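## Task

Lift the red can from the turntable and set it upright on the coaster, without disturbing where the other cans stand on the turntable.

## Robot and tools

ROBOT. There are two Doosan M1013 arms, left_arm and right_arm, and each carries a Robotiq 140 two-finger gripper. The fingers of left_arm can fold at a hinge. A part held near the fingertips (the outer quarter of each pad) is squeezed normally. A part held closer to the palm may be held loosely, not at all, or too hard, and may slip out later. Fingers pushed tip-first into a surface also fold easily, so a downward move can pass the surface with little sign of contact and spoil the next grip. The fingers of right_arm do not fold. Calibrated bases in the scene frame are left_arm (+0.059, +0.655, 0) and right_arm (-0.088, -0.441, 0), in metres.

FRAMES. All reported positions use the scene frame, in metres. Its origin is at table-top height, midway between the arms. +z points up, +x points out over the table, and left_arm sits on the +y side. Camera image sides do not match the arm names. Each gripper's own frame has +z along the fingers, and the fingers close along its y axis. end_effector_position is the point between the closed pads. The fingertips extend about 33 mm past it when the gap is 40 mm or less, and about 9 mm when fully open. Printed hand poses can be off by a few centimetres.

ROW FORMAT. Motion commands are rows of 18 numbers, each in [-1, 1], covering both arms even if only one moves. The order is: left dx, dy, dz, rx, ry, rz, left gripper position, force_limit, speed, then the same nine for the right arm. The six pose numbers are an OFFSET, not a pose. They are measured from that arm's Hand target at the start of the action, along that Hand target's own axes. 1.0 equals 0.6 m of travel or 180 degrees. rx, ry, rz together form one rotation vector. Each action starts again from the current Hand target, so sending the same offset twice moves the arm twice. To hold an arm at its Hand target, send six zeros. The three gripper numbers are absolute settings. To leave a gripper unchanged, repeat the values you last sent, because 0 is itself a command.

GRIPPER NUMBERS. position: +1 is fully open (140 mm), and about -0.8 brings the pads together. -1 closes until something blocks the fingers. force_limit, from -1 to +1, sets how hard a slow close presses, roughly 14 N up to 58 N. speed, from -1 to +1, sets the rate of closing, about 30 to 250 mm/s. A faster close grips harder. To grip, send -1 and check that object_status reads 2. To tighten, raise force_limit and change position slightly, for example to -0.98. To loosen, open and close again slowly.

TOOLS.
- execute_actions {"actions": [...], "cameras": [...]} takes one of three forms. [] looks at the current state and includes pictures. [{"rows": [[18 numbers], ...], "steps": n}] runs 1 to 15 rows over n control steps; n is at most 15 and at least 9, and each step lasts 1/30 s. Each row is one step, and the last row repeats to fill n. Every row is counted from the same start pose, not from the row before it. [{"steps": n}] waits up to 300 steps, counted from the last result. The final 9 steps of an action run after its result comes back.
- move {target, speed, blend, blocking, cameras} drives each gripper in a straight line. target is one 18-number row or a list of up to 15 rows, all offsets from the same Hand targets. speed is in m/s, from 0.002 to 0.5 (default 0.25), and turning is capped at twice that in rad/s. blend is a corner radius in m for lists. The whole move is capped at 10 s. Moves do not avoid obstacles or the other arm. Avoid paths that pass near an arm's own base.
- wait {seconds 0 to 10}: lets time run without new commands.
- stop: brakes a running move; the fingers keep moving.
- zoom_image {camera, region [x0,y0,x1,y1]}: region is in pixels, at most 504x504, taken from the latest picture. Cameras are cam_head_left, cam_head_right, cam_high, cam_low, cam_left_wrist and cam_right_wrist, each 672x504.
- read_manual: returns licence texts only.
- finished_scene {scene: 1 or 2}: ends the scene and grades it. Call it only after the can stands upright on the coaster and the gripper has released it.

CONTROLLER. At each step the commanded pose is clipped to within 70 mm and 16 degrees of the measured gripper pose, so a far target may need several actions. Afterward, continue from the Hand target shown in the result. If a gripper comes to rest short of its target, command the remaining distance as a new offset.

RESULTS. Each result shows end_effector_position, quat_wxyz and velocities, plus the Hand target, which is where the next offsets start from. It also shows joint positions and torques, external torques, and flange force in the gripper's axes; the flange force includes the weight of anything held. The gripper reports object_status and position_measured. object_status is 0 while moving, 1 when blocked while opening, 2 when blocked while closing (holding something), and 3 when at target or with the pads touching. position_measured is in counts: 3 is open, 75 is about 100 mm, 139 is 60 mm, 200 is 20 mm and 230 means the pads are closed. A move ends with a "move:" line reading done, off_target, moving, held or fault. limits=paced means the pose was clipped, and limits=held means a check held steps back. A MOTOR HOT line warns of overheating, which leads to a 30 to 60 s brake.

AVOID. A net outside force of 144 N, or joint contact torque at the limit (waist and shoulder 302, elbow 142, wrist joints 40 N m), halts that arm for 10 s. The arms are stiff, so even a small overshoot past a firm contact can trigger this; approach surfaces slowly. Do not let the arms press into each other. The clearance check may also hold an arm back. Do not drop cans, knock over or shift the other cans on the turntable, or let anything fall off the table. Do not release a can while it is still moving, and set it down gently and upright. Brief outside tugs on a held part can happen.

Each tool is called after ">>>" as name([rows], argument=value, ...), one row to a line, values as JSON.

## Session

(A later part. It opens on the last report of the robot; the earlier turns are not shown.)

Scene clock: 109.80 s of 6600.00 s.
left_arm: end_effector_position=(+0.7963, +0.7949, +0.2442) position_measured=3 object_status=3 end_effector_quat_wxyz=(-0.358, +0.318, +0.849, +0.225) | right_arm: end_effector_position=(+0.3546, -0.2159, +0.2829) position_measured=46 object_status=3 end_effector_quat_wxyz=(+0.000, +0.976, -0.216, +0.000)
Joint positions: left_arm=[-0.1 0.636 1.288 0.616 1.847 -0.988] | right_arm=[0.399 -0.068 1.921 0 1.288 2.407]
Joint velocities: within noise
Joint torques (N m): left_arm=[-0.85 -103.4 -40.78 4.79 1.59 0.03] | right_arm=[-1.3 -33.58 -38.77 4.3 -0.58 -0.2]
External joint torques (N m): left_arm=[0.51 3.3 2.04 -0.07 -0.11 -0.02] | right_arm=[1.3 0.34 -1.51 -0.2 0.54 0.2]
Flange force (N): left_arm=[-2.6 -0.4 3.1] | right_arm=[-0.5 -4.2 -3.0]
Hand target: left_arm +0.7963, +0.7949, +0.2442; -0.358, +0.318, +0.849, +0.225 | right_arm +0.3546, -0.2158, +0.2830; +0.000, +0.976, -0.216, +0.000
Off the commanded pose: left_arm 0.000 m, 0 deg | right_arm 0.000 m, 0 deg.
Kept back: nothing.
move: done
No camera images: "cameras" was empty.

>>> execute_actions([
  {"steps": 80},
])

>>> move([
  [0.01,0,0,0,0,0,1,0,0,-0.05383,-0.02802,0,0,0,0,-0.1,0,-1],
  [0.01,0,0,0,0,0,1,0,0,-0.0986,-0.06903,0.04667,0,0,0,-0.1,0,-1],
  [0.01,0,0,0,0,0,1,0,0,-0.1312,-0.12022,0.09333,0,0,0,-0.1,0,-1],
  [0.01,0,0,0,0,0,1,0,0,-0.14947,-0.17812,0.13833,0,0,0,-0.1,0,-1],
  [0.01,0,0,0,0,0,1,0,0,-0.1521,-0.23873,0.13833,0,0,0,-0.1,0,-1],
  [0.01,0,0,0,0,0,1,0,0,-0.13895,-0.298,0.13833,0,0,0,-0.1,0,-1],
  [0.01,0,0,0,0,0,1,0,0,-0.11093,-0.35183,0.13833,0,0,0,-0.1,0,-1],
  [0.01,0,0,0,0,0,1,0,0,-0.08783,-0.38583,0.08333,0,0,0,-0.1,0,-1],
  [0.01,0,0,0,0,0,1,0,0,-0.15385,-0.509,-0.01667,0,0,0,-0.1,0,-1],
], speed=[0.0918,0.1158,0.1158,0.1143,0.0918,0.0918,0.0918,0.157,0.22], blend=[0.012,0.012,0.012,0.012,0.012,0.012,0.012,0.015,0], blocking=false, cameras=["cam_right_wrist"])

>>> wait(seconds=0.4, cameras=["cam_right_wrist"])

>>> wait(seconds=0.4, cameras=["cam_right_wrist"])

>>> wait(seconds=0.4, cameras=["cam_right_wrist"])

>>> wait(seconds=0.4, cameras=["cam_right_wrist"])

>>> wait(seconds=0.4, cameras=["cam_right_wrist"])

>>> wait(seconds=0.4, cameras=["cam_right_wrist"])

>>> wait(seconds=5, cameras=["cam_right_wrist"])

Scene clock: 112.47 s of 6600.00 s.
left_arm: end_effector_position=(+0.7963, +0.7949, +0.2442) position_measured=3 object_status=3 end_effector_quat_wxyz=(-0.358, +0.318, +0.849, +0.225) | right_arm: end_effector_position=(+0.3546, -0.2158, +0.2830) position_measured=46 object_status=3 end_effector_quat_wxyz=(+0.000, +0.976, -0.216, +0.000)
Joint positions: left_arm=[-0.1 0.636 1.288 0.616 1.847 -0.988] | right_arm=[0.399 -0.068 1.921 0 1.288 2.407]
Joint velocities: within noise
Joint torques (N m): left_arm=[-0.87 -103.47 -40.86 4.77 1.63 -0.02] | right_arm=[-1.21 -34.04 -39.06 4.16 -0.28 -0.19]
External joint torques (N m): left_arm=[0.85 3.38 2.15 -0.05 -0.14 0.02] | right_arm=[1.22 0.74 -1.3 -0.06 0.23 0.19]
Flange force (N): left_arm=[-2.4 -0.2 3.5] | right_arm=[-0.2 -4.4 -1.9]
Hand target: left_arm +0.7963, +0.7949, +0.2442; -0.358, +0.318, +0.849, +0.225 | right_arm +0.3546, -0.2158, +0.2830; +0.000, +0.976, -0.216, +0.000
Off the commanded pose: left_arm 0.000 m, 0 deg | right_arm 0.000 m, 0 deg.
Steps of this call (1-80: nothing new was sent). Readings (end_effector_position of left_arm | right_arm; what the end effector reports):
1: (+0.7963, +0.7949, +0.2442) | (+0.3546, -0.2158, +0.2829) | left_arm position_measured=3 object_status=3 | right_arm position_measured=46 object_status=3
2: (+0.7963, +0.7949, +0.2442) | (+0.3546, -0.2158, +0.2829) | left_arm position_measured=3 object_status=3 | right_arm position_measured=46 object_status=3
4: (+0.7963, +0.7949, +0.2442) | (+0.3546, -0.2158, +0.2830) | left_arm position_measured=3 object_status=3 | right_arm position_measured=46 object_status=3
8: (+0.7963, +0.7949, +0.2442) | (+0.3546, -0.2158, +0.2830) | left_arm position_measured=3 object_status=3 | right_arm position_measured=46 object_status=3
80: the state above

Scene clock: 112.97 s of 6600.00 s.
left_arm: end_effector_position=(+0.7934, +0.7969, +0.2483) position_measured=3 object_status=3 end_effector_quat_wxyz=(-0.358, +0.318, +0.849, +0.225) end_effector_velocity=(-0.005, +0.004, +0.006) end_effector_angular_velocity=(+0.001, +0.000, +0.002) | right_arm: end_effector_position=(+0.3339, -0.1885, +0.2814) position_measured=66 object_status=0 end_effector_quat_wxyz=(+0.000, +0.976, -0.216, +0.000) end_effector_velocity=(-0.046, +0.077, -0.026) end_effector_angular_velocity=(+0.006, -0.009, +0.000)
Joint positions: left_arm=[-0.098 0.629 1.292 0.617 1.848 -0.984] | right_arm=[0.467 -0.075 1.93 0 1.286 2.475]
Joint velocities: left_arm=[0.004 -0.011 0.007 0.003 0.002 0.004] | right_arm=[0.182 0.007 0.042 0.001 -0.06 0.182]
Joint torques (N m): left_arm=[0.63 -100.2 -40.44 4.54 1.47 0.13] | right_arm=[0.38 -28.52 -38.89 4.11 -0.35 -0.09]
External joint torques (N m): left_arm=[-1.27 1.42 1.83 0.17 -0.01 -0.12] | right_arm=[-0.51 -2.13 -0.81 -0.06 0.28 0.09]
Flange force (N): left_arm=[-0.9 -3.3 2.2] | right_arm=[-0.7 2.5 -2.7]
Hand target: left_arm +0.7931, +0.7971, +0.2487; -0.358, +0.318, +0.849, +0.225 | right_arm +0.3296, -0.1801, +0.2772; +0.000, +0.976, -0.216, +0.000
Off the commanded pose: left_arm 0.001 m, 0 deg | right_arm 0.296 m, 0 deg.
Kept back: nothing.
move: running; path passed 0 of 9 targets
camera_calibration:
cam_right_wrist: T_world_to_cam=[[-0.417867, -0.908342, 0.0173467, -0.0298877], [-0.853594, 0.399076, 0.334836, 0.273475], [-0.311068, 0.12511, -0.942117, 0.533968], [0, 0, 0, 1]] pos_world=[0.387048, -0.20309, 0.41201]
Images, in order (width x height): cam_right_wrist 672x504.

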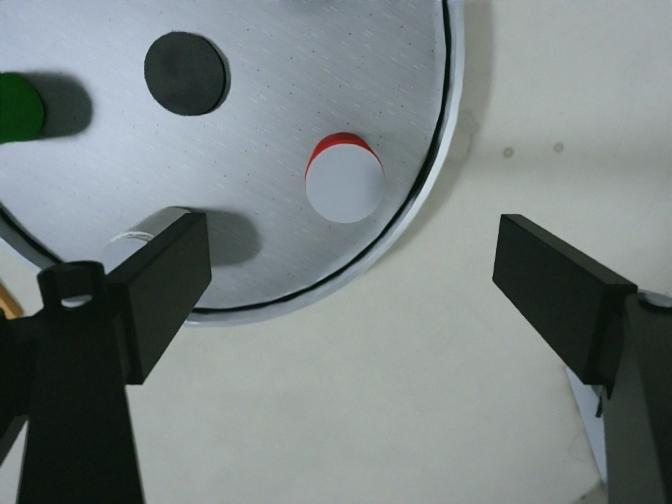

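Scene clock: 113.37 s of 6600.00 s.
left_arm: end_effector_position=(+0.7931, +0.7972, +0.2487) position_measured=3 object_status=3 end_effector_quat_wxyz=(-0.358, +0.318, +0.849, +0.225) | right_arm: end_effector_position=(+0.3196, -0.1552, +0.2566) position_measured=85 object_status=0 end_effector_quat_wxyz=(+0.000, +0.976, -0.216, +0.000) end_effector_velocity=(-0.026, +0.088, -0.071) end_effector_angular_velocity=(+0.000, +0.001, +0.000)
Joint positions: left_arm=[-0.097 0.628 1.293 0.617 1.848 -0.984] | right_arm=[0.54 -0.052 1.956 0 1.238 2.548]
Joint velocities: left_arm=[within noise] | right_arm=[0.178 0.088 0.051 0 -0.138 0.179]
Joint torques (N m): left_arm=[-0.78 -102.82 -40.93 4.75 1.62 -0.02] | right_arm=[-0.82 -34.52 -37.5 4.22 -0.4 -0.11]
External joint torques (N m): left_arm=[0.42 3.35 2.17 -0.02 -0.14 0.02] | right_arm=[0.5 1.41 -2.34 -0.18 0.34 0.11]
Flange force (N): left_arm=[-2.5 -0.6 3.3] | right_arm=[1.9 -5.8 -3.0]
Hand target: left_arm +0.7931, +0.7972, +0.2487; -0.358, +0.318, +0.849, +0.225 | right_arm +0.3175, -0.1459, +0.2493; +0.000, +0.976, -0.216, +0.000
Off the commanded pose: left_arm 0.000 m, 0 deg | right_arm 0.270 m, 0 deg.
earlier move: running; path passed 1 of 9 targets
wait: 0.40 s; no rest
camera_calibration:
cam_right_wrist: T_world_to_cam=[[-0.417858, -0.908348, 0.0172916, -0.00525601], [-0.853593, 0.399044, 0.334877, 0.25622], [-0.311085, 0.125171, -0.942103, 0.50204], [0, 0, 0, 1]] pos_world=[0.372689, -0.169858, 0.387262]
Images, in order (width x height): cam_right_wrist 672x504.

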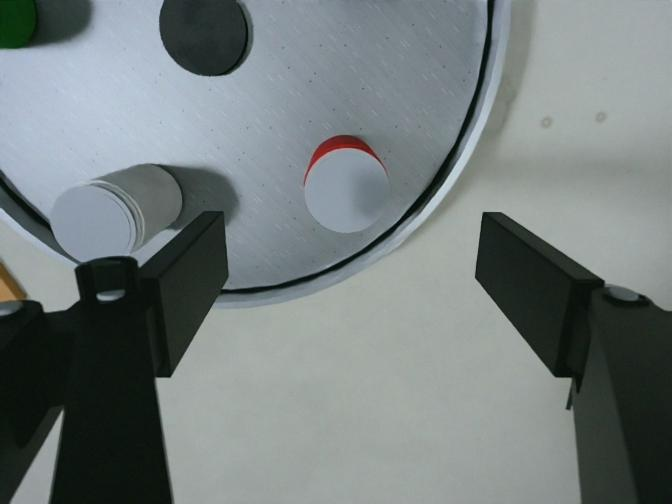

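Scene clock: 113.77 s of 6600.00 s.
left_arm: end_effector_position=(+0.7931, +0.7972, +0.2487) position_measured=3 object_status=3 end_effector_quat_wxyz=(-0.358, +0.318, +0.849, +0.225) | right_arm: end_effector_position=(+0.3143, -0.1191, +0.2285) position_measured=105 object_status=0 end_effector_quat_wxyz=(+0.000, +0.976, -0.216, +0.000) end_effector_velocity=(-0.002, +0.091, -0.070) end_effector_angular_velocity=(+0.001, -0.001, +0.000)
Joint positions: left_arm=[-0.097 0.628 1.293 0.617 1.848 -0.984] | right_arm=[0.605 -0.006 1.965 0 1.182 2.614]
Joint velocities: left_arm=[within noise] | right_arm=[0.148 0.135 0 0 -0.137 0.148]
Joint torques (N m): left_arm=[-0.8 -102.82 -40.85 4.77 1.59 -0.01] | right_arm=[-1.33 -36.98 -38.17 4.11 -0.34 -0.33]
External joint torques (N m): left_arm=[0.75 3.31 2.07 -0.04 -0.11 0.02] | right_arm=[0.9 -0.07 -0.77 -0.16 0.29 0.33]
Flange force (N): left_arm=[-2.4 -0.2 3.3] | right_arm=[-1.6 -2.2 -1.6]
Hand target: left_arm +0.7931, +0.7972, +0.2487; -0.358, +0.318, +0.849, +0.225 | right_arm +0.3147, -0.1098, +0.2215; +0.000, +0.976, -0.216, +0.000
Off the commanded pose: left_arm 0.000 m, 0 deg | right_arm 0.244 m, 0 deg.
earlier move: running; path passed 2 of 9 targets
wait: 0.40 s; no rest
camera_calibration:
cam_right_wrist: T_world_to_cam=[[-0.417964, -0.9083, 0.0172418, 0.0258581], [-0.853552, 0.399128, 0.334882, 0.246683], [-0.311055, 0.125252, -0.942102, 0.469393], [0, 0, 0, 1]] pos_world=[0.367371, -0.133763, 0.35916]
Images, in order (width x height): cam_right_wrist 672x504.

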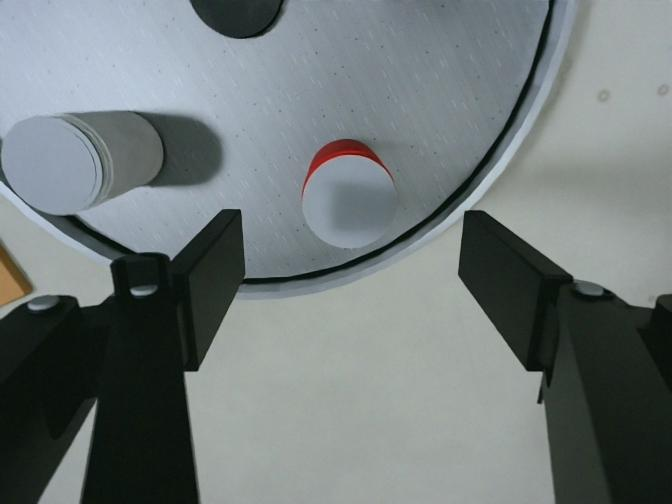

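Scene clock: 114.17 s of 6600.00 s.
left_arm: end_effector_position=(+0.7931, +0.7972, +0.2487) position_measured=3 object_status=3 end_effector_quat_wxyz=(-0.358, +0.318, +0.849, +0.225) | right_arm: end_effector_position=(+0.3186, -0.0832, +0.2031) position_measured=124 object_status=0 end_effector_quat_wxyz=(+0.000, +0.976, -0.216, +0.000) end_effector_velocity=(+0.023, +0.090, -0.040) end_effector_angular_velocity=(+0.001, -0.002, +0.000)
Joint positions: left_arm=[-0.097 0.628 1.293 0.617 1.848 -0.984] | right_arm=[0.656 0.054 1.953 0 1.134 2.664]
Joint velocities: left_arm=[within noise] | right_arm=[0.106 0.149 -0.08 0 -0.071 0.107]
Joint torques (N m): left_arm=[-0.81 -102.85 -40.85 4.77 1.58 0.03] | right_arm=[-2.79 -45.87 -39.05 4.1 -0.17 -0.37]
External joint torques (N m): left_arm=[0.86 3.3 2.06 -0.04 -0.1 -0.02] | right_arm=[2.42 1.25 -0.24 -0.13 0.12 0.37]
Flange force (N): left_arm=[-2.4 -0.1 3.3] | right_arm=[-3.6 -4.5 0.4]
Hand target: left_arm +0.7931, +0.7972, +0.2487; -0.358, +0.318, +0.849, +0.225 | right_arm +0.3213, -0.0742, +0.2001; +0.000, +0.976, -0.216, +0.000
Off the commanded pose: left_arm 0.000 m, 0 deg | right_arm 0.220 m, 0 deg.
earlier move: running; path passed 3 of 9 targets
wait: 0.40 s; no rest
camera_calibration:
cam_right_wrist: T_world_to_cam=[[-0.417971, -0.908294, 0.0173684, 0.0607494], [-0.853608, 0.399205, 0.334648, 0.244594], [-0.310892, 0.125047, -0.942183, 0.44222], [0, 0, 0, 1]] pos_world=[0.371661, -0.0977632, 0.333744]
Images, in order (width x height): cam_right_wrist 672x504.

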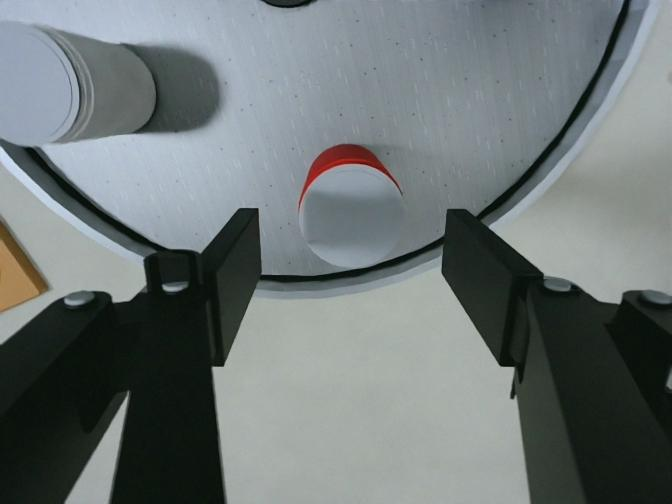

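Scene clock: 114.57 s of 6600.00 s.
left_arm: end_effector_position=(+0.7931, +0.7972, +0.2487) position_measured=3 object_status=3 end_effector_quat_wxyz=(-0.358, +0.318, +0.849, +0.225) | right_arm: end_effector_position=(+0.3323, -0.0494, +0.2000) position_measured=141 object_status=0 end_effector_quat_wxyz=(+0.000, +0.976, -0.216, +0.000) end_effector_velocity=(+0.043, +0.079, +0.000) end_effector_angular_velocity=(-0.001, +0.001, -0.001)
Joint positions: left_arm=[-0.097 0.628 1.293 0.617 1.848 -0.984] | right_arm=[0.688 0.107 1.9 0 1.133 2.697]
Joint velocities: left_arm=[within noise] | right_arm=[0.058 0.132 -0.149 0 0.018 0.058]
Joint torques (N m): left_arm=[-0.93 -102.87 -40.8 4.79 1.61 -0.01] | right_arm=[-0.92 -51.91 -36.92 4.03 -0.29 -0.02]
External joint torques (N m): left_arm=[0.54 3.48 2.07 -0.07 -0.13 0.01] | right_arm=[0.43 3.1 -1.17 -0.18 0.25 0.02]
Flange force (N): left_arm=[-2.8 -0.2 3.1] | right_arm=[1.9 -6.7 0.4]
Hand target: left_arm +0.7931, +0.7972, +0.2487; -0.358, +0.318, +0.849, +0.225 | right_arm +0.3370, -0.0416, +0.2000; +0.000, +0.976, -0.216, +0.000
Off the commanded pose: left_arm 0.000 m, 0 deg | right_arm 0.189 m, 0 deg.
earlier move: running; path passed 4 of 9 targets
wait: 0.40 s; no rest
camera_calibration:
cam_right_wrist: T_world_to_cam=[[-0.417999, -0.908286, 0.0171433, 0.0972416], [-0.853683, 0.399183, 0.334483, 0.243897], [-0.310649, 0.125179, -0.942246, 0.439287], [0, 0, 0, 1]] pos_world=[0.385322, -0.0640261, 0.33067]
Images, in order (width x height): cam_right_wrist 672x504.

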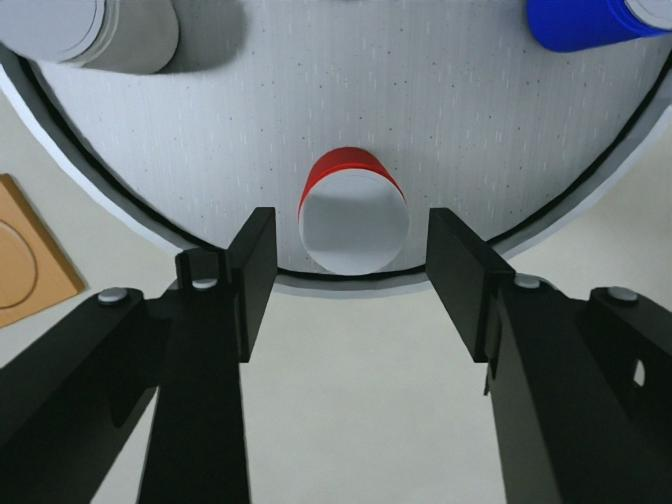

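Scene clock: 114.97 s of 6600.00 s.
left_arm: end_effector_position=(+0.7931, +0.7972, +0.2487) position_measured=3 object_status=3 end_effector_quat_wxyz=(-0.358, +0.318, +0.849, +0.225) | right_arm: end_effector_position=(+0.3539, -0.0205, +0.2000) position_measured=141 object_status=3 end_effector_quat_wxyz=(+0.000, +0.976, -0.216, +0.000) end_effector_velocity=(+0.062, +0.065, +0.000) end_effector_angular_velocity=(+0.000, +0.000, +0.000)
Joint positions: left_arm=[-0.097 0.628 1.293 0.617 1.848 -0.984] | right_arm=[0.702 0.162 1.837 0 1.142 2.711]
Joint velocities: left_arm=[within noise] | right_arm=[0.015 0.137 -0.164 0 0.027 0.015]
Joint torques (N m): left_arm=[-0.89 -102.74 -40.85 4.8 1.6 0.02] | right_arm=[-1.96 -56.3 -36.38 4.05 -0.33 0.13]
External joint torques (N m): left_arm=[1.1 3.24 2.12 -0.08 -0.12 -0.02] | right_arm=[1.46 1.84 -1.88 -0.18 0.3 -0.13]
Flange force (N): left_arm=[-2.2 -0.1 3.6] | right_arm=[0.3 -6.8 -1.4]
Hand target: left_arm +0.7931, +0.7972, +0.2487; -0.358, +0.318, +0.849, +0.225 | right_arm +0.3605, -0.0141, +0.2000; +0.000, +0.976, -0.216, +0.000
Off the commanded pose: left_arm 0.000 m, 0 deg | right_arm 0.159 m, 0 deg.
earlier move: running; path passed 5 of 9 targets
wait: 0.40 s; no rest
camera_calibration:
cam_right_wrist: T_world_to_cam=[[-0.418034, -0.908268, 0.017221, 0.132515], [-0.853668, 0.399246, 0.334446, 0.250826], [-0.310642, 0.125109, -0.942258, 0.442384], [0, 0, 0, 1]] pos_world=[0.406941, -0.0351288, 0.33067]
Images, in order (width x height): cam_right_wrist 672x504.

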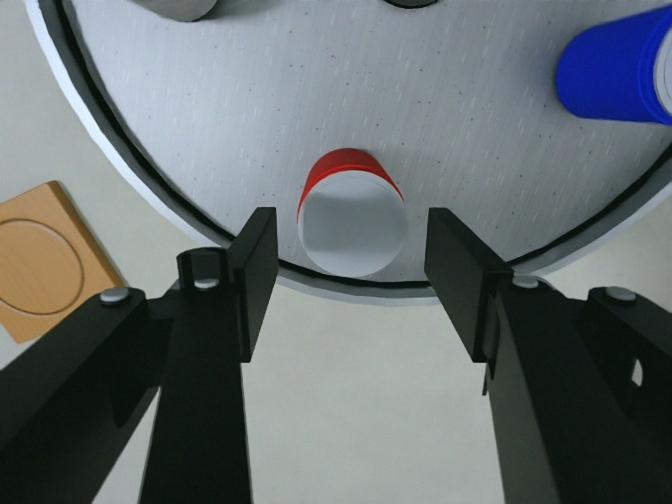

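Scene clock: 115.37 s of 6600.00 s.
left_arm: end_effector_position=(+0.7931, +0.7972, +0.2487) position_measured=3 object_status=3 end_effector_quat_wxyz=(-0.358, +0.318, +0.849, +0.225) | right_arm: end_effector_position=(+0.3820, +0.0023, +0.2025) position_measured=141 object_status=3 end_effector_quat_wxyz=(+0.000, +0.976, -0.216, +0.000) end_effector_velocity=(+0.074, +0.050, +0.051) end_effector_angular_velocity=(+0.001, -0.001, +0.000)
Joint positions: left_arm=[-0.097 0.628 1.293 0.617 1.848 -0.984] | right_arm=[0.701 0.215 1.767 0 1.159 2.71]
Joint velocities: left_arm=[within noise] | right_arm=[-0.014 0.099 -0.223 0 0.123 -0.015]
Joint torques (N m): left_arm=[-0.77 -102.79 -40.9 4.76 1.61 0.06] | right_arm=[-1.71 -67.12 -40.39 4.32 0.02 0.11]
External joint torques (N m): left_arm=[0.2 3.32 2.1 -0.03 -0.13 -0.06] | right_arm=[1.81 1.98 -0.28 -0.2 -0.04 -0.11]
Flange force (N): left_arm=[-2.7 -0.8 3.0] | right_arm=[-1.1 -4.4 1.0]
Hand target: left_arm +0.7931, +0.7972, +0.2487; -0.358, +0.318, +0.849, +0.225 | right_arm +0.3899, +0.0075, +0.2102; +0.000, +0.976, -0.216, +0.000
Off the commanded pose: left_arm 0.000 m, 0 deg | right_arm 0.134 m, 0 deg.
earlier move: running; path passed 7 of 9 targets
wait: 0.40 s; no rest
camera_calibration:
cam_right_wrist: T_world_to_cam=[[-0.418025, -0.908272, 0.0172542, 0.164954], [-0.853684, 0.399253, 0.334396, 0.264862], [-0.310611, 0.125056, -0.942275, 0.450624], [0, 0, 0, 1]] pos_world=[0.435032, -0.0122777, 0.333196]
Images, in order (width x height): cam_right_wrist 672x504.

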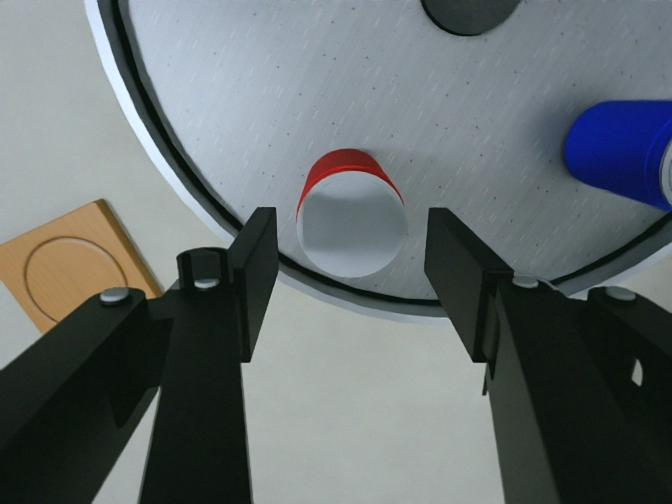

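Scene clock: 116.40 s of 6600.00 s.
left_arm: end_effector_position=(+0.7931, +0.7972, +0.2487) position_measured=3 object_status=3 end_effector_quat_wxyz=(-0.358, +0.318, +0.849, +0.225) | right_arm: end_effector_position=(+0.3998, +0.0999, +0.2930) position_measured=141 object_status=3 end_effector_quat_wxyz=(+0.000, +0.976, -0.216, +0.000)
Joint positions: left_arm=[-0.097 0.628 1.293 0.617 1.848 -0.984] | right_arm=[0.788 0.296 1.491 0 1.354 2.796]
Joint velocities: within noise
Joint torques (N m): left_arm=[-0.82 -102.87 -40.9 4.76 1.62 -0.01] | right_arm=[-0.43 -73.25 -40.58 4.13 -0.03 -0.34]
External joint torques (N m): left_arm=[0.05 3.49 2.13 -0.03 -0.14 0.01] | right_arm=[0.4 1.97 -0.37 0.03 0.01 0.34]
Flange force (N): left_arm=[-2.9 -0.7 2.9] | right_arm=[0.2 -4.1 0.2]
Hand target: left_arm +0.7931, +0.7972, +0.2487; -0.358, +0.318, +0.849, +0.225 | right_arm +0.3998, +0.1000, +0.2930; +0.000, +0.976, -0.216, +0.000
Off the commanded pose: left_arm 0.000 m, 0 deg | right_arm 0.000 m, 0 deg.
earlier move: done
wait: 1.03 of 5 s (the move ended)
camera_calibration:
cam_right_wrist: T_world_to_cam=[[-0.418089, -0.90824, 0.0173807, 0.259459], [-0.853585, 0.399332, 0.334554, 0.210743], [-0.310796, 0.125038, -0.942216, 0.529258], [0, 0, 0, 1]] pos_world=[0.452855, 0.0853171, 0.423661]
Images, in order (width x height): cam_right_wrist 672x504.

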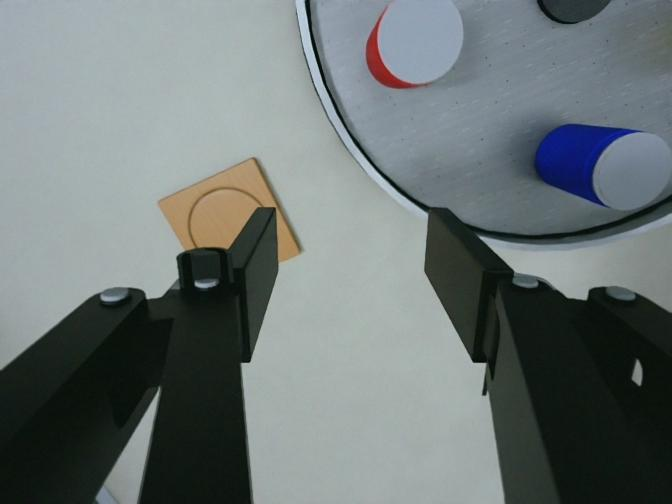

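>>> move(target=[0,0,0,0,0,0,1,0,0,0.15417,0.50885,0.155,0,0,0,0.66,0,0], speed=0.3, cameras=[])

Scene clock: 118.97 s of 6600.00 s.
left_arm: end_effector_position=(+0.7931, +0.7972, +0.2487) position_measured=3 object_status=3 end_effector_quat_wxyz=(-0.358, +0.318, +0.849, +0.225) | right_arm: end_effector_position=(+0.3548, -0.2158, +0.2000) position_measured=46 object_status=3 end_effector_quat_wxyz=(+0.000, +0.976, -0.216, +0.000)
Joint positions: left_arm=[-0.097 0.628 1.293 0.617 1.848 -0.984] | right_arm=[0.399 -0.016 2.03 0 1.127 2.407]
Joint velocities: within noise
Joint torques (N m): left_arm=[-0.87 -102.55 -40.99 4.78 1.62 0.02] | right_arm=[-2.2 -36.21 -36.69 3.95 -0.47 -0.39]
External joint torques (N m): left_arm=[0.51 3.09 2.23 -0.05 -0.14 -0.01] | right_arm=[2.28 -0.08 -1.29 -0.08 0.43 0.39]
Flange force (N): left_arm=[-2.1 -0.9 3.6] | right_arm=[-2.8 -5.1 -2.5]
Hand target: left_arm +0.7931, +0.7972, +0.2487; -0.358, +0.318, +0.849, +0.225 | right_arm +0.3548, -0.2158, +0.2000; +0.000, +0.976, -0.216, +0.000
Off the commanded pose: left_arm 0.000 m, 0 deg | right_arm 0.000 m, 0 deg.
Kept back: nothing.
move: done
No camera images: "cameras" was empty.

>>> execute_actions([
  {"steps": 91},
])

>>> move([
  [-0.01,0,0,0,0,0,1,0,0,-0.05383,-0.02802,0,0,0,0,-1,0,-1],
  [-0.01,0,0,0,0,0,1,0,0,-0.0986,-0.06903,0.04667,0,0,0,-1,0,-1],
  [-0.01,0,0,0,0,0,1,0,0,-0.1312,-0.12022,0.09333,0,0,0,-1,0,-1],
  [-0.01,0,0,0,0,0,1,0,0,-0.14947,-0.17812,0.13833,0,0,0,-1,0,-1],
  [-0.01,0,0,0,0,0,1,0,0,-0.1521,-0.23873,0.13833,0,0,0,-1,0,-1],
  [-0.01,0,0,0,0,0,1,0,0,-0.13895,-0.298,0.13833,0,0,0,-1,0,-1],
  [-0.01,0,0,0,0,0,1,0,0,-0.11093,-0.35183,0.13833,0,0,0,-1,0,-1],
  [-0.01,0,0,0,0,0,1,0,0,-0.08783,-0.38583,0.08333,0,0,0,-1,0,-1],
  [-0.01,0,0,0,0,0,1,0,0,-0.15385,-0.509,-0.01667,0,0,0,-1,0,-1],
  [-0.01,0,0,0,0,0,1,0,0,-0.26859,-0.68721,-0.05833,0,0,0,-1,0,-1],
], speed=[0.0918,0.1158,0.1158,0.1143,0.0918,0.0918,0.0918,0.157,0.2,0.2], blend=[0.012,0.012,0.012,0.012,0.012,0.012,0.012,0.015,0.03,0], blocking=false, cameras=["cam_right_wrist"])

>>> wait(seconds=0.9, cameras=["cam_right_wrist"])

>>> wait(seconds=0.9, cameras=["cam_right_wrist"])

>>> wait(seconds=0.6, cameras=["cam_right_wrist"])

>>> wait(seconds=5, cameras=["cam_right_wrist", "cam_head_right"])

Scene clock: 122.00 s of 6600.00 s.
left_arm: end_effector_position=(+0.7931, +0.7972, +0.2487) position_measured=3 object_status=3 end_effector_quat_wxyz=(-0.358, +0.318, +0.849, +0.225) | right_arm: end_effector_position=(+0.3548, -0.2158, +0.2000) position_measured=46 object_status=3 end_effector_quat_wxyz=(+0.000, +0.976, -0.216, +0.000)
Joint positions: left_arm=[-0.097 0.628 1.293 0.617 1.848 -0.984] | right_arm=[0.399 -0.016 2.03 0 1.127 2.407]
Joint velocities: within noise
Joint torques (N m): left_arm=[-0.89 -102.87 -40.91 4.77 1.58 -0.02] | right_arm=[-0.89 -36.99 -36.89 3.98 -0.25 -0.18]
External joint torques (N m): left_arm=[1.37 3.3 2.14 -0.05 -0.1 0.03] | right_arm=[0.89 0.68 -1.06 -0.12 0.21 0.18]
Flange force (N): left_arm=[-2.2 0.2 3.8] | right_arm=[0.1 -3.7 -1.2]
Hand target: left_arm +0.7931, +0.7972, +0.2487; -0.358, +0.318, +0.849, +0.225 | right_arm +0.3548, -0.2158, +0.2000; +0.000, +0.976, -0.216, +0.000
Off the commanded pose: left_arm 0.000 m, 0 deg | right_arm 0.000 m, 0 deg.
Steps of this call (1-91: nothing new was sent). Readings (end_effector_position of left_arm | right_arm; what the end effector reports):
1: (+0.7931, +0.7972, +0.2487) | (+0.3548, -0.2158, +0.2000) | left_arm position_measured=3 object_status=3 | right_arm position_measured=46 object_status=3
2: (+0.7931, +0.7972, +0.2487) | (+0.3548, -0.2158, +0.2000) | left_arm position_measured=3 object_status=3 | right_arm position_measured=46 object_status=3
4: (+0.7931, +0.7972, +0.2487) | (+0.3548, -0.2158, +0.2000) | left_arm position_measured=3 object_status=3 | right_arm position_measured=46 object_status=3
8: (+0.7931, +0.7972, +0.2487) | (+0.3548, -0.2158, +0.2000) | left_arm position_measured=3 object_status=3 | right_arm position_measured=46 object_status=3
91: the state above

Scene clock: 122.50 s of 6600.00 s.
left_arm: end_effector_position=(+0.7960, +0.7951, +0.2446) position_measured=3 object_status=3 end_effector_quat_wxyz=(-0.358, +0.318, +0.849, +0.225) end_effector_velocity=(+0.004, -0.003, -0.006) end_effector_angular_velocity=(+0.000, +0.000, +0.000) | right_arm: end_effector_position=(+0.3343, -0.1885, +0.1984) position_measured=66 object_status=0 end_effector_quat_wxyz=(+0.000, +0.976, -0.216, +0.000) end_effector_velocity=(-0.046, +0.078, -0.027) end_effector_angular_velocity=(+0.004, -0.006, +0.000)
Joint positions: left_arm=[-0.099 0.635 1.288 0.616 1.847 -0.987] | right_arm=[0.466 -0.022 2.04 0 1.124 2.475]
Joint velocities: left_arm=[-0.003 0.01 -0.007 -0.002 -0.002 -0.004] | right_arm=[0.184 0.018 0.036 0.001 -0.061 0.184]
Joint torques (N m): left_arm=[0.81 -108.27 -41.12 4.77 1.63 0.12] | right_arm=[-0.4 -31.85 -35.14 3.9 -0.7 -0.04]
External joint torques (N m): left_arm=[-0.21 7.41 2.26 -0.03 -0.13 -0.12] | right_arm=[-0.41 0.83 -1.49 -0.18 0.63 0.04]
Flange force (N): left_arm=[-8.1 2.3 1.4] | right_arm=[2.7 -2.6 -2.4]
Hand target: left_arm +0.7963, +0.7949, +0.2442; -0.358, +0.318, +0.849, +0.225 | right_arm +0.3297, -0.1798, +0.1939; +0.000, +0.976, -0.216, +0.000
Off the commanded pose: left_arm 0.001 m, 0 deg | right_arm 0.419 m, 0 deg.
Kept back: nothing.
move: running; path passed 0 of 10 targets
camera_calibration:
cam_right_wrist: T_world_to_cam=[[-0.417884, -0.908338, 0.0171625, -0.0282671], [-0.853649, 0.399048, 0.33473, 0.301598], [-0.310896, 0.125227, -0.942158, 0.455903], [0, 0, 0, 1]] pos_world=[0.387385, -0.20312, 0.329064]
Images, in order (width x height): cam_right_wrist 672x504.

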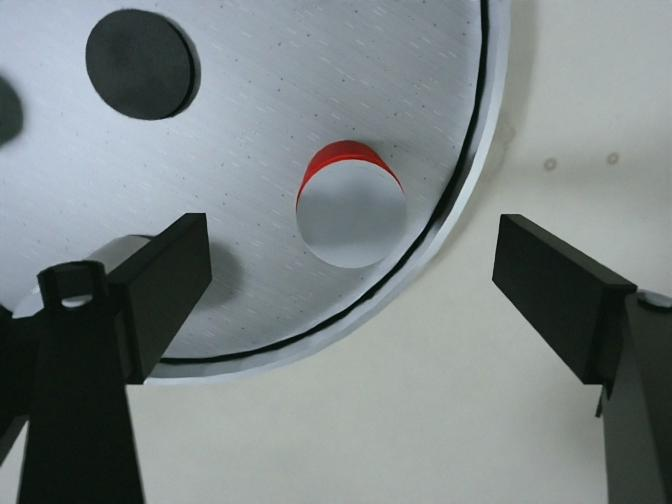

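Scene clock: 123.40 s of 6600.00 s.
left_arm: end_effector_position=(+0.7963, +0.7949, +0.2442) position_measured=3 object_status=3 end_effector_quat_wxyz=(-0.358, +0.318, +0.849, +0.225) | right_arm: end_effector_position=(+0.3149, -0.1097, +0.1384) position_measured=110 object_status=0 end_effector_quat_wxyz=(+0.000, +0.976, -0.216, +0.000) end_effector_velocity=(+0.009, +0.090, -0.067) end_effector_angular_velocity=(+0.001, -0.003, +0.000)
Joint positions: left_arm=[-0.1 0.636 1.288 0.616 1.847 -0.988] | right_arm=[0.62 0.078 2.059 0 1.004 2.628]
Joint velocities: left_arm=[within noise] | right_arm=[0.132 0.164 -0.039 -0.001 -0.128 0.132]
Joint torques (N m): left_arm=[-0.89 -103.47 -40.87 4.79 1.63 0.02] | right_arm=[-0.44 -43.68 -35.07 3.79 -0.38 0.08]
External joint torques (N m): left_arm=[1.46 3.32 2.18 -0.07 -0.15 -0.01] | right_arm=[0.14 0.87 -0.51 -0.18 0.34 -0.08]
Flange force (N): left_arm=[-2.1 0.2 4.0] | right_arm=[0.9 -2.1 -0.4]
Hand target: left_arm +0.7963, +0.7949, +0.2442; -0.358, +0.318, +0.849, +0.225 | right_arm +0.3162, -0.0999, +0.1311; +0.000, +0.976, -0.216, +0.000
Off the commanded pose: left_arm 0.000 m, 0 deg | right_arm 0.356 m, 0 deg.
earlier move: running; path passed 3 of 10 targets
wait: 0.90 s; no rest
camera_calibration:
cam_right_wrist: T_world_to_cam=[[-0.418029, -0.908269, 0.0172936, 0.0362293], [-0.853513, 0.399204, 0.334889, 0.273623], [-0.311073, 0.125233, -0.942099, 0.38348], [0, 0, 0, 1]] pos_world=[0.367976, -0.12435, 0.269016]
Images, in order (width x height): cam_right_wrist 672x504.

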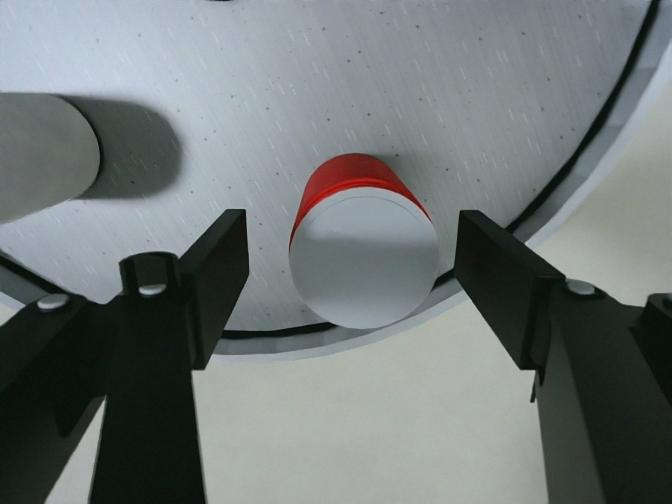

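Scene clock: 124.30 s of 6600.00 s.
left_arm: end_effector_position=(+0.7963, +0.7949, +0.2442) position_measured=3 object_status=3 end_effector_quat_wxyz=(-0.358, +0.318, +0.849, +0.225) | right_arm: end_effector_position=(+0.3433, -0.0335, +0.1170) position_measured=151 object_status=0 end_effector_quat_wxyz=(+0.000, +0.976, -0.216, +0.000) end_effector_velocity=(+0.055, +0.074, +0.000) end_effector_angular_velocity=(+0.002, +0.000, -0.001)
Joint positions: left_arm=[-0.1 0.636 1.288 0.616 1.847 -0.988] | right_arm=[0.697 0.205 1.953 0 0.982 2.706]
Joint velocities: left_arm=[within noise] | right_arm=[0.035 0.131 -0.166 0.001 0.034 0.035]
Joint torques (N m): left_arm=[-0.9 -103.29 -40.75 4.75 1.61 -0.01] | right_arm=[1.97 -56.42 -33.13 3.66 -0.03 -0.47]
External joint torques (N m): left_arm=[0.72 3.19 2.03 -0.03 -0.13 0.02] | right_arm=[-2.07 0.37 -1.87 -0.11 0 0.47]
Flange force (N): left_arm=[-2.3 -0.3 3.2] | right_arm=[3.9 -2.6 -1.4]
Hand target: left_arm +0.7963, +0.7949, +0.2442; -0.358, +0.318, +0.849, +0.225 | right_arm +0.3492, -0.0259, +0.1170; +0.000, +0.976, -0.216, +0.000
Off the commanded pose: left_arm 0.000 m, 0 deg | right_arm 0.288 m, 0 deg.
earlier move: running; path passed 5 of 10 targets
wait: 0.90 s; no rest
camera_calibration:
cam_right_wrist: T_world_to_cam=[[-0.418032, -0.908271, 0.0171521, 0.117739], [-0.853677, 0.399221, 0.334452, 0.274742], [-0.31062, 0.125169, -0.942257, 0.362561], [0, 0, 0, 1]] pos_world=[0.396378, -0.0481256, 0.247719]
Images, in order (width x height): cam_right_wrist 672x504.

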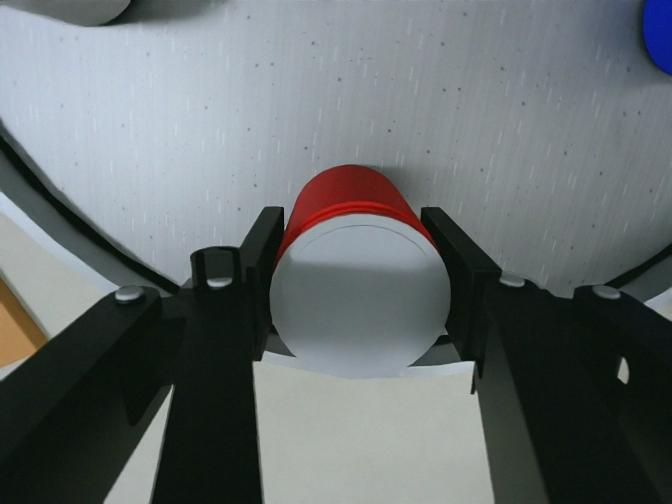

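Scene clock: 124.90 s of 6600.00 s.
left_arm: end_effector_position=(+0.7963, +0.7949, +0.2442) position_measured=3 object_status=3 end_effector_quat_wxyz=(-0.358, +0.318, +0.849, +0.225) | right_arm: end_effector_position=(+0.3834, +0.0031, +0.1204) position_measured=153 object_status=2 end_effector_quat_wxyz=(+0.000, +0.976, -0.216, +0.000) end_effector_velocity=(+0.075, +0.051, +0.065) end_effector_angular_velocity=(+0.002, -0.002, +0.000)
Joint positions: left_arm=[-0.1 0.636 1.288 0.616 1.847 -0.988] | right_arm=[0.7 0.28 1.847 0 1.014 2.709]
Joint velocities: left_arm=[within noise] | right_arm=[-0.016 0.069 -0.23 0 0.159 -0.016]
Joint torques (N m): left_arm=[-1.02 -103.22 -40.87 4.79 1.65 -0.01] | right_arm=[-0.74 -73.57 -37.84 3.95 -0.26 0.13]
External joint torques (N m): left_arm=[0.92 3.1 2.14 -0.06 -0.17 0.01] | right_arm=[0.86 4.02 -0.17 -0.1 0.23 -0.13]
Flange force (N): left_arm=[-2.1 -0.4 3.7] | right_arm=[1.3 -6.2 3.0]
Hand target: left_arm +0.7963, +0.7949, +0.2442; -0.358, +0.318, +0.849, +0.225 | right_arm +0.3918, +0.0085, +0.1297; +0.000, +0.976, -0.216, +0.000
Off the commanded pose: left_arm 0.000 m, 0 deg | right_arm 0.251 m, 0 deg.
earlier move: running; path passed 7 of 10 targets
wait: 0.60 s; no rest
camera_calibration:
cam_right_wrist: T_world_to_cam=[[-0.41802, -0.908271, 0.0174113, 0.167682], [-0.853642, 0.399289, 0.334459, 0.293209], [-0.310732, 0.124947, -0.942249, 0.373679], [0, 0, 0, 1]] pos_world=[0.436504, -0.011465, 0.251113]
Images, in order (width x height): cam_right_wrist 672x504.

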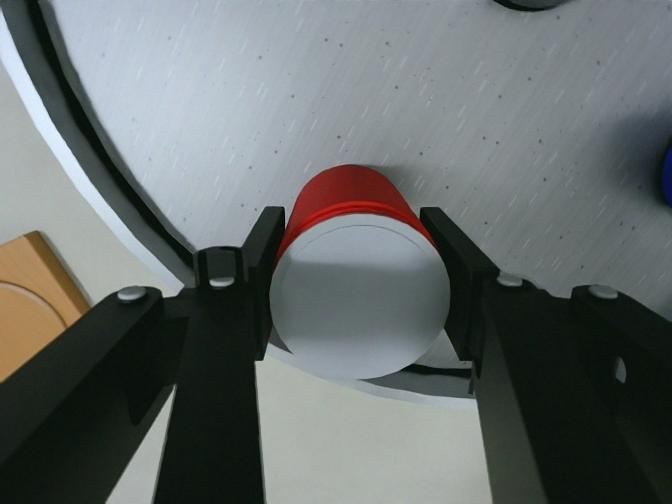

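Scene clock: 126.60 s of 6600.00 s.
left_arm: end_effector_position=(+0.7963, +0.7949, +0.2442) position_measured=3 object_status=3 end_effector_quat_wxyz=(-0.358, +0.318, +0.849, +0.225) | right_arm: end_effector_position=(+0.3828, +0.2259, +0.2350) position_measured=153 object_status=2 end_effector_quat_wxyz=(+0.000, +0.976, -0.216, +0.000)
Joint positions: left_arm=[-0.1 0.636 1.288 0.616 1.847 -0.988] | right_arm=[0.912 0.458 1.368 0 1.315 2.921]
Joint velocities: within noise
Joint torques (N m): left_arm=[-0.98 -103.44 -40.8 4.75 1.6 0] | right_arm=[-3.42 -90.63 -40.93 4.2 -0.37 -0.17]
External joint torques (N m): left_arm=[0.54 3.41 2.11 -0.03 -0.11 0.01] | right_arm=[3.37 4.12 0.35 -0.08 0.36 0.17]
Flange force (N): left_arm=[-2.6 -0.4 3.2] | right_arm=[-3.2 -6.9 1.6]
Hand target: left_arm +0.7963, +0.7949, +0.2442; -0.358, +0.318, +0.849, +0.225 | right_arm +0.3828, +0.2260, +0.2350; +0.000, +0.976, -0.216, +0.000
Off the commanded pose: left_arm 0.000 m, 0 deg | right_arm 0.000 m, 0 deg.
earlier move: done
wait: 1.70 of 5 s (the move ended)
camera_calibration:
cam_right_wrist: T_world_to_cam=[[-0.41808, -0.908244, 0.0173881, 0.367778], [-0.853612, 0.399336, 0.334481, 0.165359], [-0.310734, 0.124997, -0.942242, 0.453613], [0, 0, 0, 1]] pos_world=[0.435866, 0.211298, 0.365709]
Images, in order (width x height): cam_head_right 672x504, cam_right_wrist 672x504.

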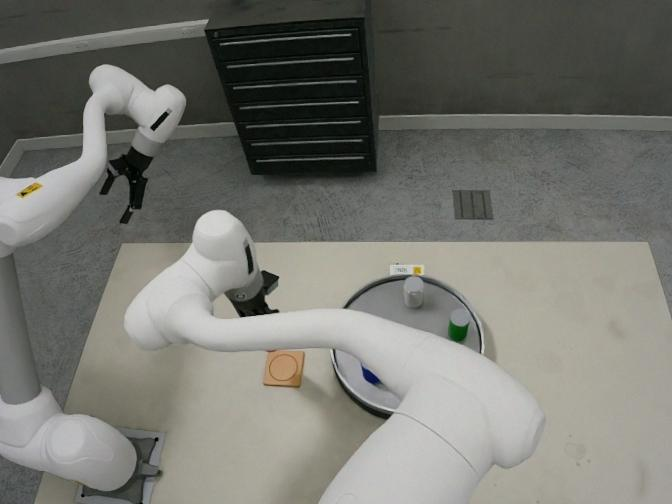

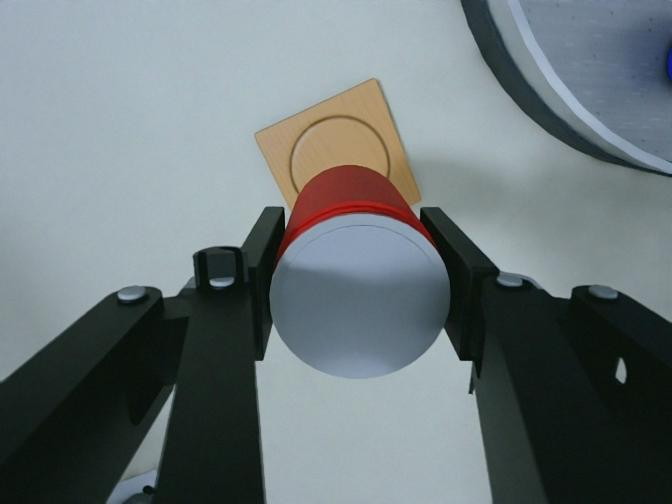

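>>> move(target=[0,0,0,0,0,0,1,0,0,0,0,0.21667,0,0,0,-1,0,-1], speed=0.15, cameras=["cam_right_wrist", "cam_low", "cam_head_left"])

Scene clock: 129.27 s of 6600.00 s.
left_arm: end_effector_position=(+0.7963, +0.7949, +0.2442) position_measured=3 object_status=3 end_effector_quat_wxyz=(-0.358, +0.318, +0.849, +0.225) | right_arm: end_effector_position=(+0.3828, +0.2260, +0.1051) position_measured=153 object_status=2 end_effector_quat_wxyz=(+0.000, +0.976, -0.216, +0.000)
Joint positions: left_arm=[-0.1 0.636 1.288 0.616 1.847 -0.988] | right_arm=[0.912 0.532 1.5 -0.001 1.109 2.921]
Joint velocities: within noise
Joint torques (N m): left_arm=[-0.85 -103.6 -40.75 4.75 1.63 0] | right_arm=[-1.22 -94.45 -37.2 3.95 -0.43 -0.26]
External joint torques (N m): left_arm=[0.93 3.48 2.03 -0.03 -0.15 0.01] | right_arm=[1.22 4.2 -0.43 -0.13 0.41 0.26]
Flange force (N): left_arm=[-2.6 0.2 3.3] | right_arm=[-0.4 -7.8 2.0]
Hand target: left_arm +0.7963, +0.7949, +0.2442; -0.358, +0.318, +0.849, +0.225 | right_arm +0.3829, +0.2260, +0.1050; +0.000, +0.976, -0.216, +0.000
Off the commanded pose: left_arm 0.000 m, 0 deg | right_arm 0.000 m, 0 deg.
Kept back: nothing.
move: done
camera_calibration:
cam_right_wrist: T_world_to_cam=[[-0.417998, -0.908282, 0.0173723, 0.370159], [-0.853652, 0.399255, 0.334474, 0.208821], [-0.310733, 0.12498, -0.942245, 0.3312], [0, 0, 0, 1]] pos_world=[0.435901, 0.211442, 0.235796]
Images, in order (width x height): cam_head_left 672x504, cam_low 672x504, cam_right_wrist 672x504.

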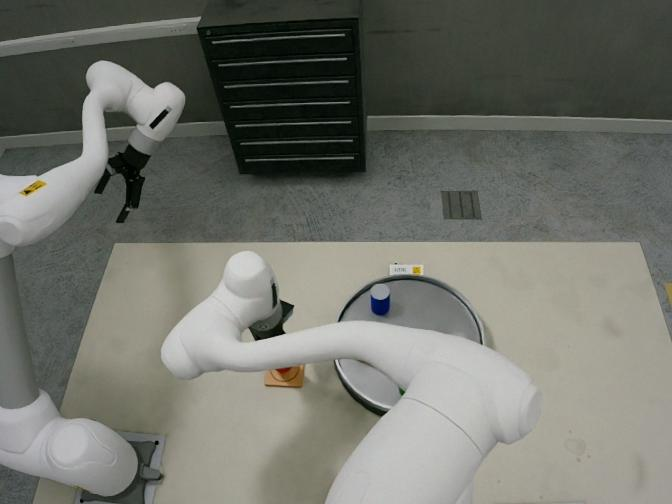

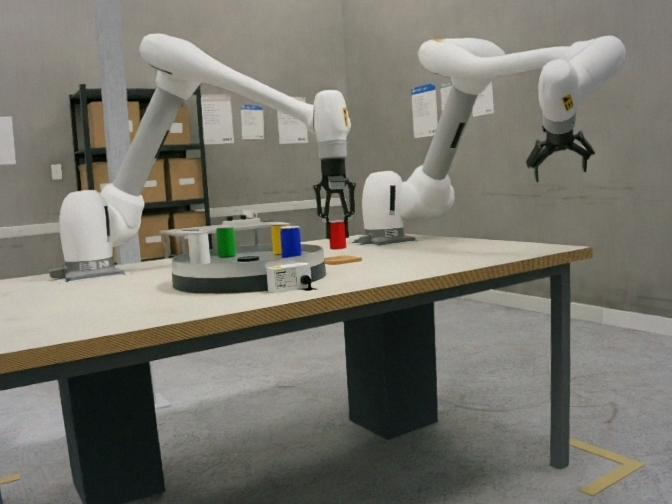

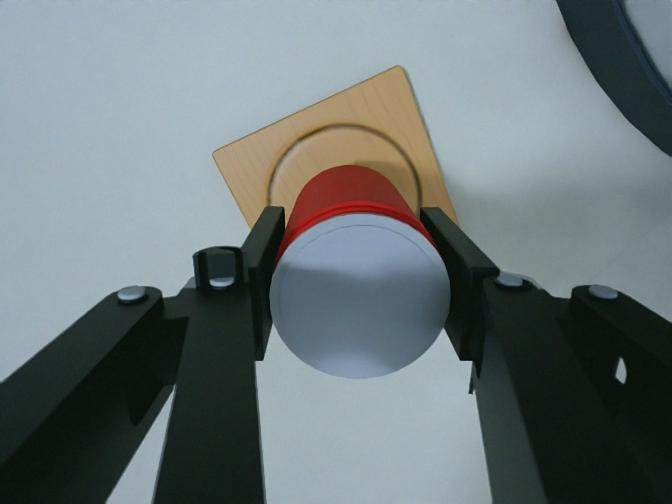

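>>> zoom_image(camera="cam_low", region=[290, 180, 390, 280])

>>> zoom_image(camera="cam_right_wrist", region=[200, 50, 480, 260])

Scaled by 5.040 from the camera's 672x504 image, which has a finer 960x720 frame.

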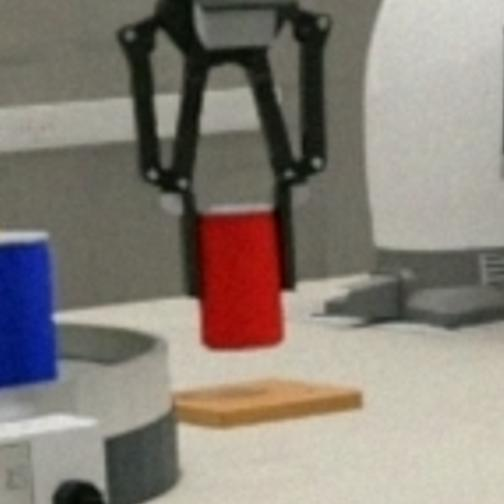

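Scaled by 1.800 from the camera's 672x504 image, which has a finer 960x720 frame.

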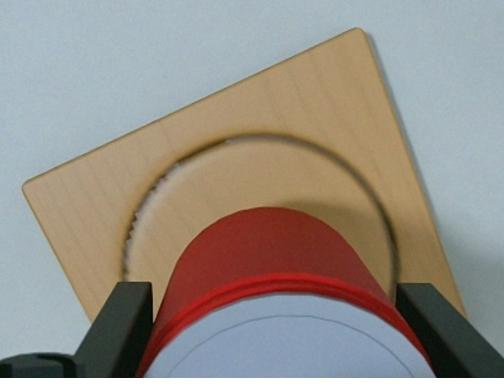

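>>> move(target=[0,0,0,0,0,0,1,0,0, -0.002,0,0.03,0,0,0,-1,0,-1], speed=0.06, cameras=["cam_right_wrist","cam_low"])

>>> zoom_image(camera="cam_low", region=[80, 150, 380, 375])

>>> zoom_image(camera="cam_right_wrist", region=[200, 50, 480, 260])

Scene clock: 131.70 s of 6600.00 s.
left_arm: end_effector_position=(+0.7963, +0.7949, +0.2442) position_measured=3 object_status=3 end_effector_quat_wxyz=(-0.358, +0.318, +0.849, +0.225) | right_arm: end_effector_position=(+0.3818, +0.2265, +0.0871) position_measured=153 object_status=2 end_effector_quat_wxyz=(+0.000, +0.976, -0.216, +0.000)
Joint positions: left_arm=[-0.1 0.636 1.288 0.616 1.847 -0.988] | right_arm=[0.913 0.545 1.515 -0.001 1.081 2.922]
Joint velocities: within noise
Joint torques (N m): left_arm=[-0.75 -103.48 -40.75 4.76 1.59 -0.01] | right_arm=[-1.21 -95.22 -36.14 3.88 -0.29 -0.25]
External joint torques (N m): left_arm=[1.1 3.4 2.09 -0.05 -0.11 0.02] | right_arm=[1.22 4.28 -0.97 -0.11 0.28 0.25]
Flange force (N): left_arm=[-2.4 0.1 3.5] | right_arm=[-0.2 -8.9 2.1]
Hand target: left_arm +0.7963, +0.7949, +0.2442; -0.358, +0.318, +0.849, +0.225 | right_arm +0.3818, +0.2265, +0.0870; +0.000, +0.976, -0.216, +0.000
Off the commanded pose: left_arm 0.000 m, 0 deg | right_arm 0.000 m, 0 deg.
Kept back: nothing.
move: done
camera_calibration:
cam_right_wrist: T_world_to_cam=[[-0.418069, -0.908248, 0.0173961, 0.370488], [-0.853616, 0.399328, 0.334481, 0.21375], [-0.310738, 0.124987, -0.942242, 0.31387], [0, 0, 0, 1]] pos_world=[0.434882, 0.211909, 0.217802]
Images, in order (width x height): cam_low 672x504, cam_right_wrist 672x504.

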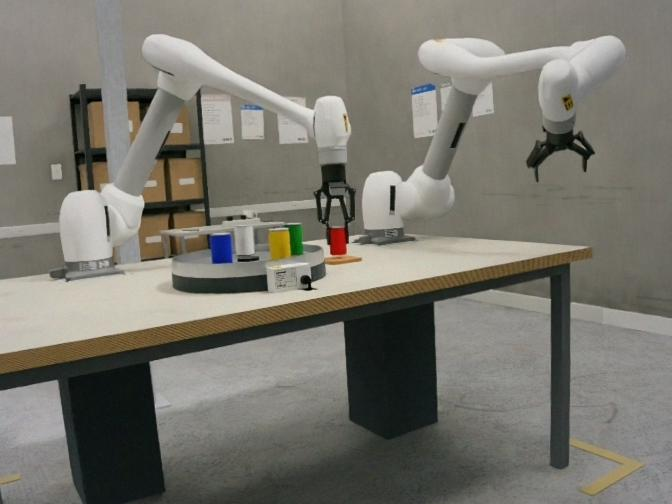

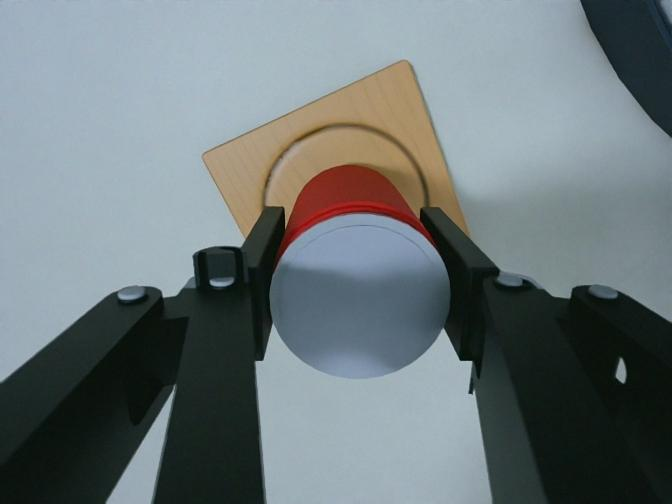

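Scaled by 1.680 from the camera's 672x504 image, which has a finer 960x720 frame.

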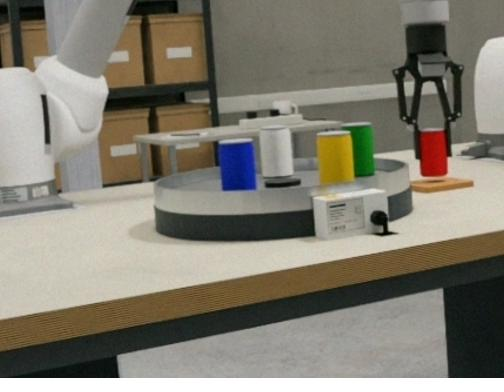

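Scaled by 1.800 from the camera's 672x504 image, which has a finer 960x720 frame.

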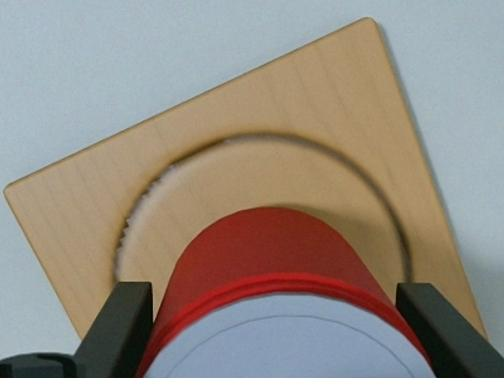

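>>> zoom_image(camera="cam_low", region=[310, 210, 380, 270])

>>> zoom_image(camera="cam_high", region=[380, 180, 500, 300])

Scaled by 7.200 from the camera's 672x504 image, which has a finer 960x720 frame.

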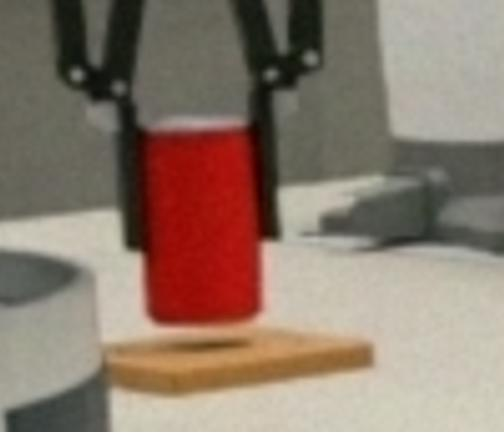

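This scene's latest camera images include none from cam_high. They are from: cam_low, cam_right_wrist. cam_high's image comes with the result of a call that names it in "cameras".


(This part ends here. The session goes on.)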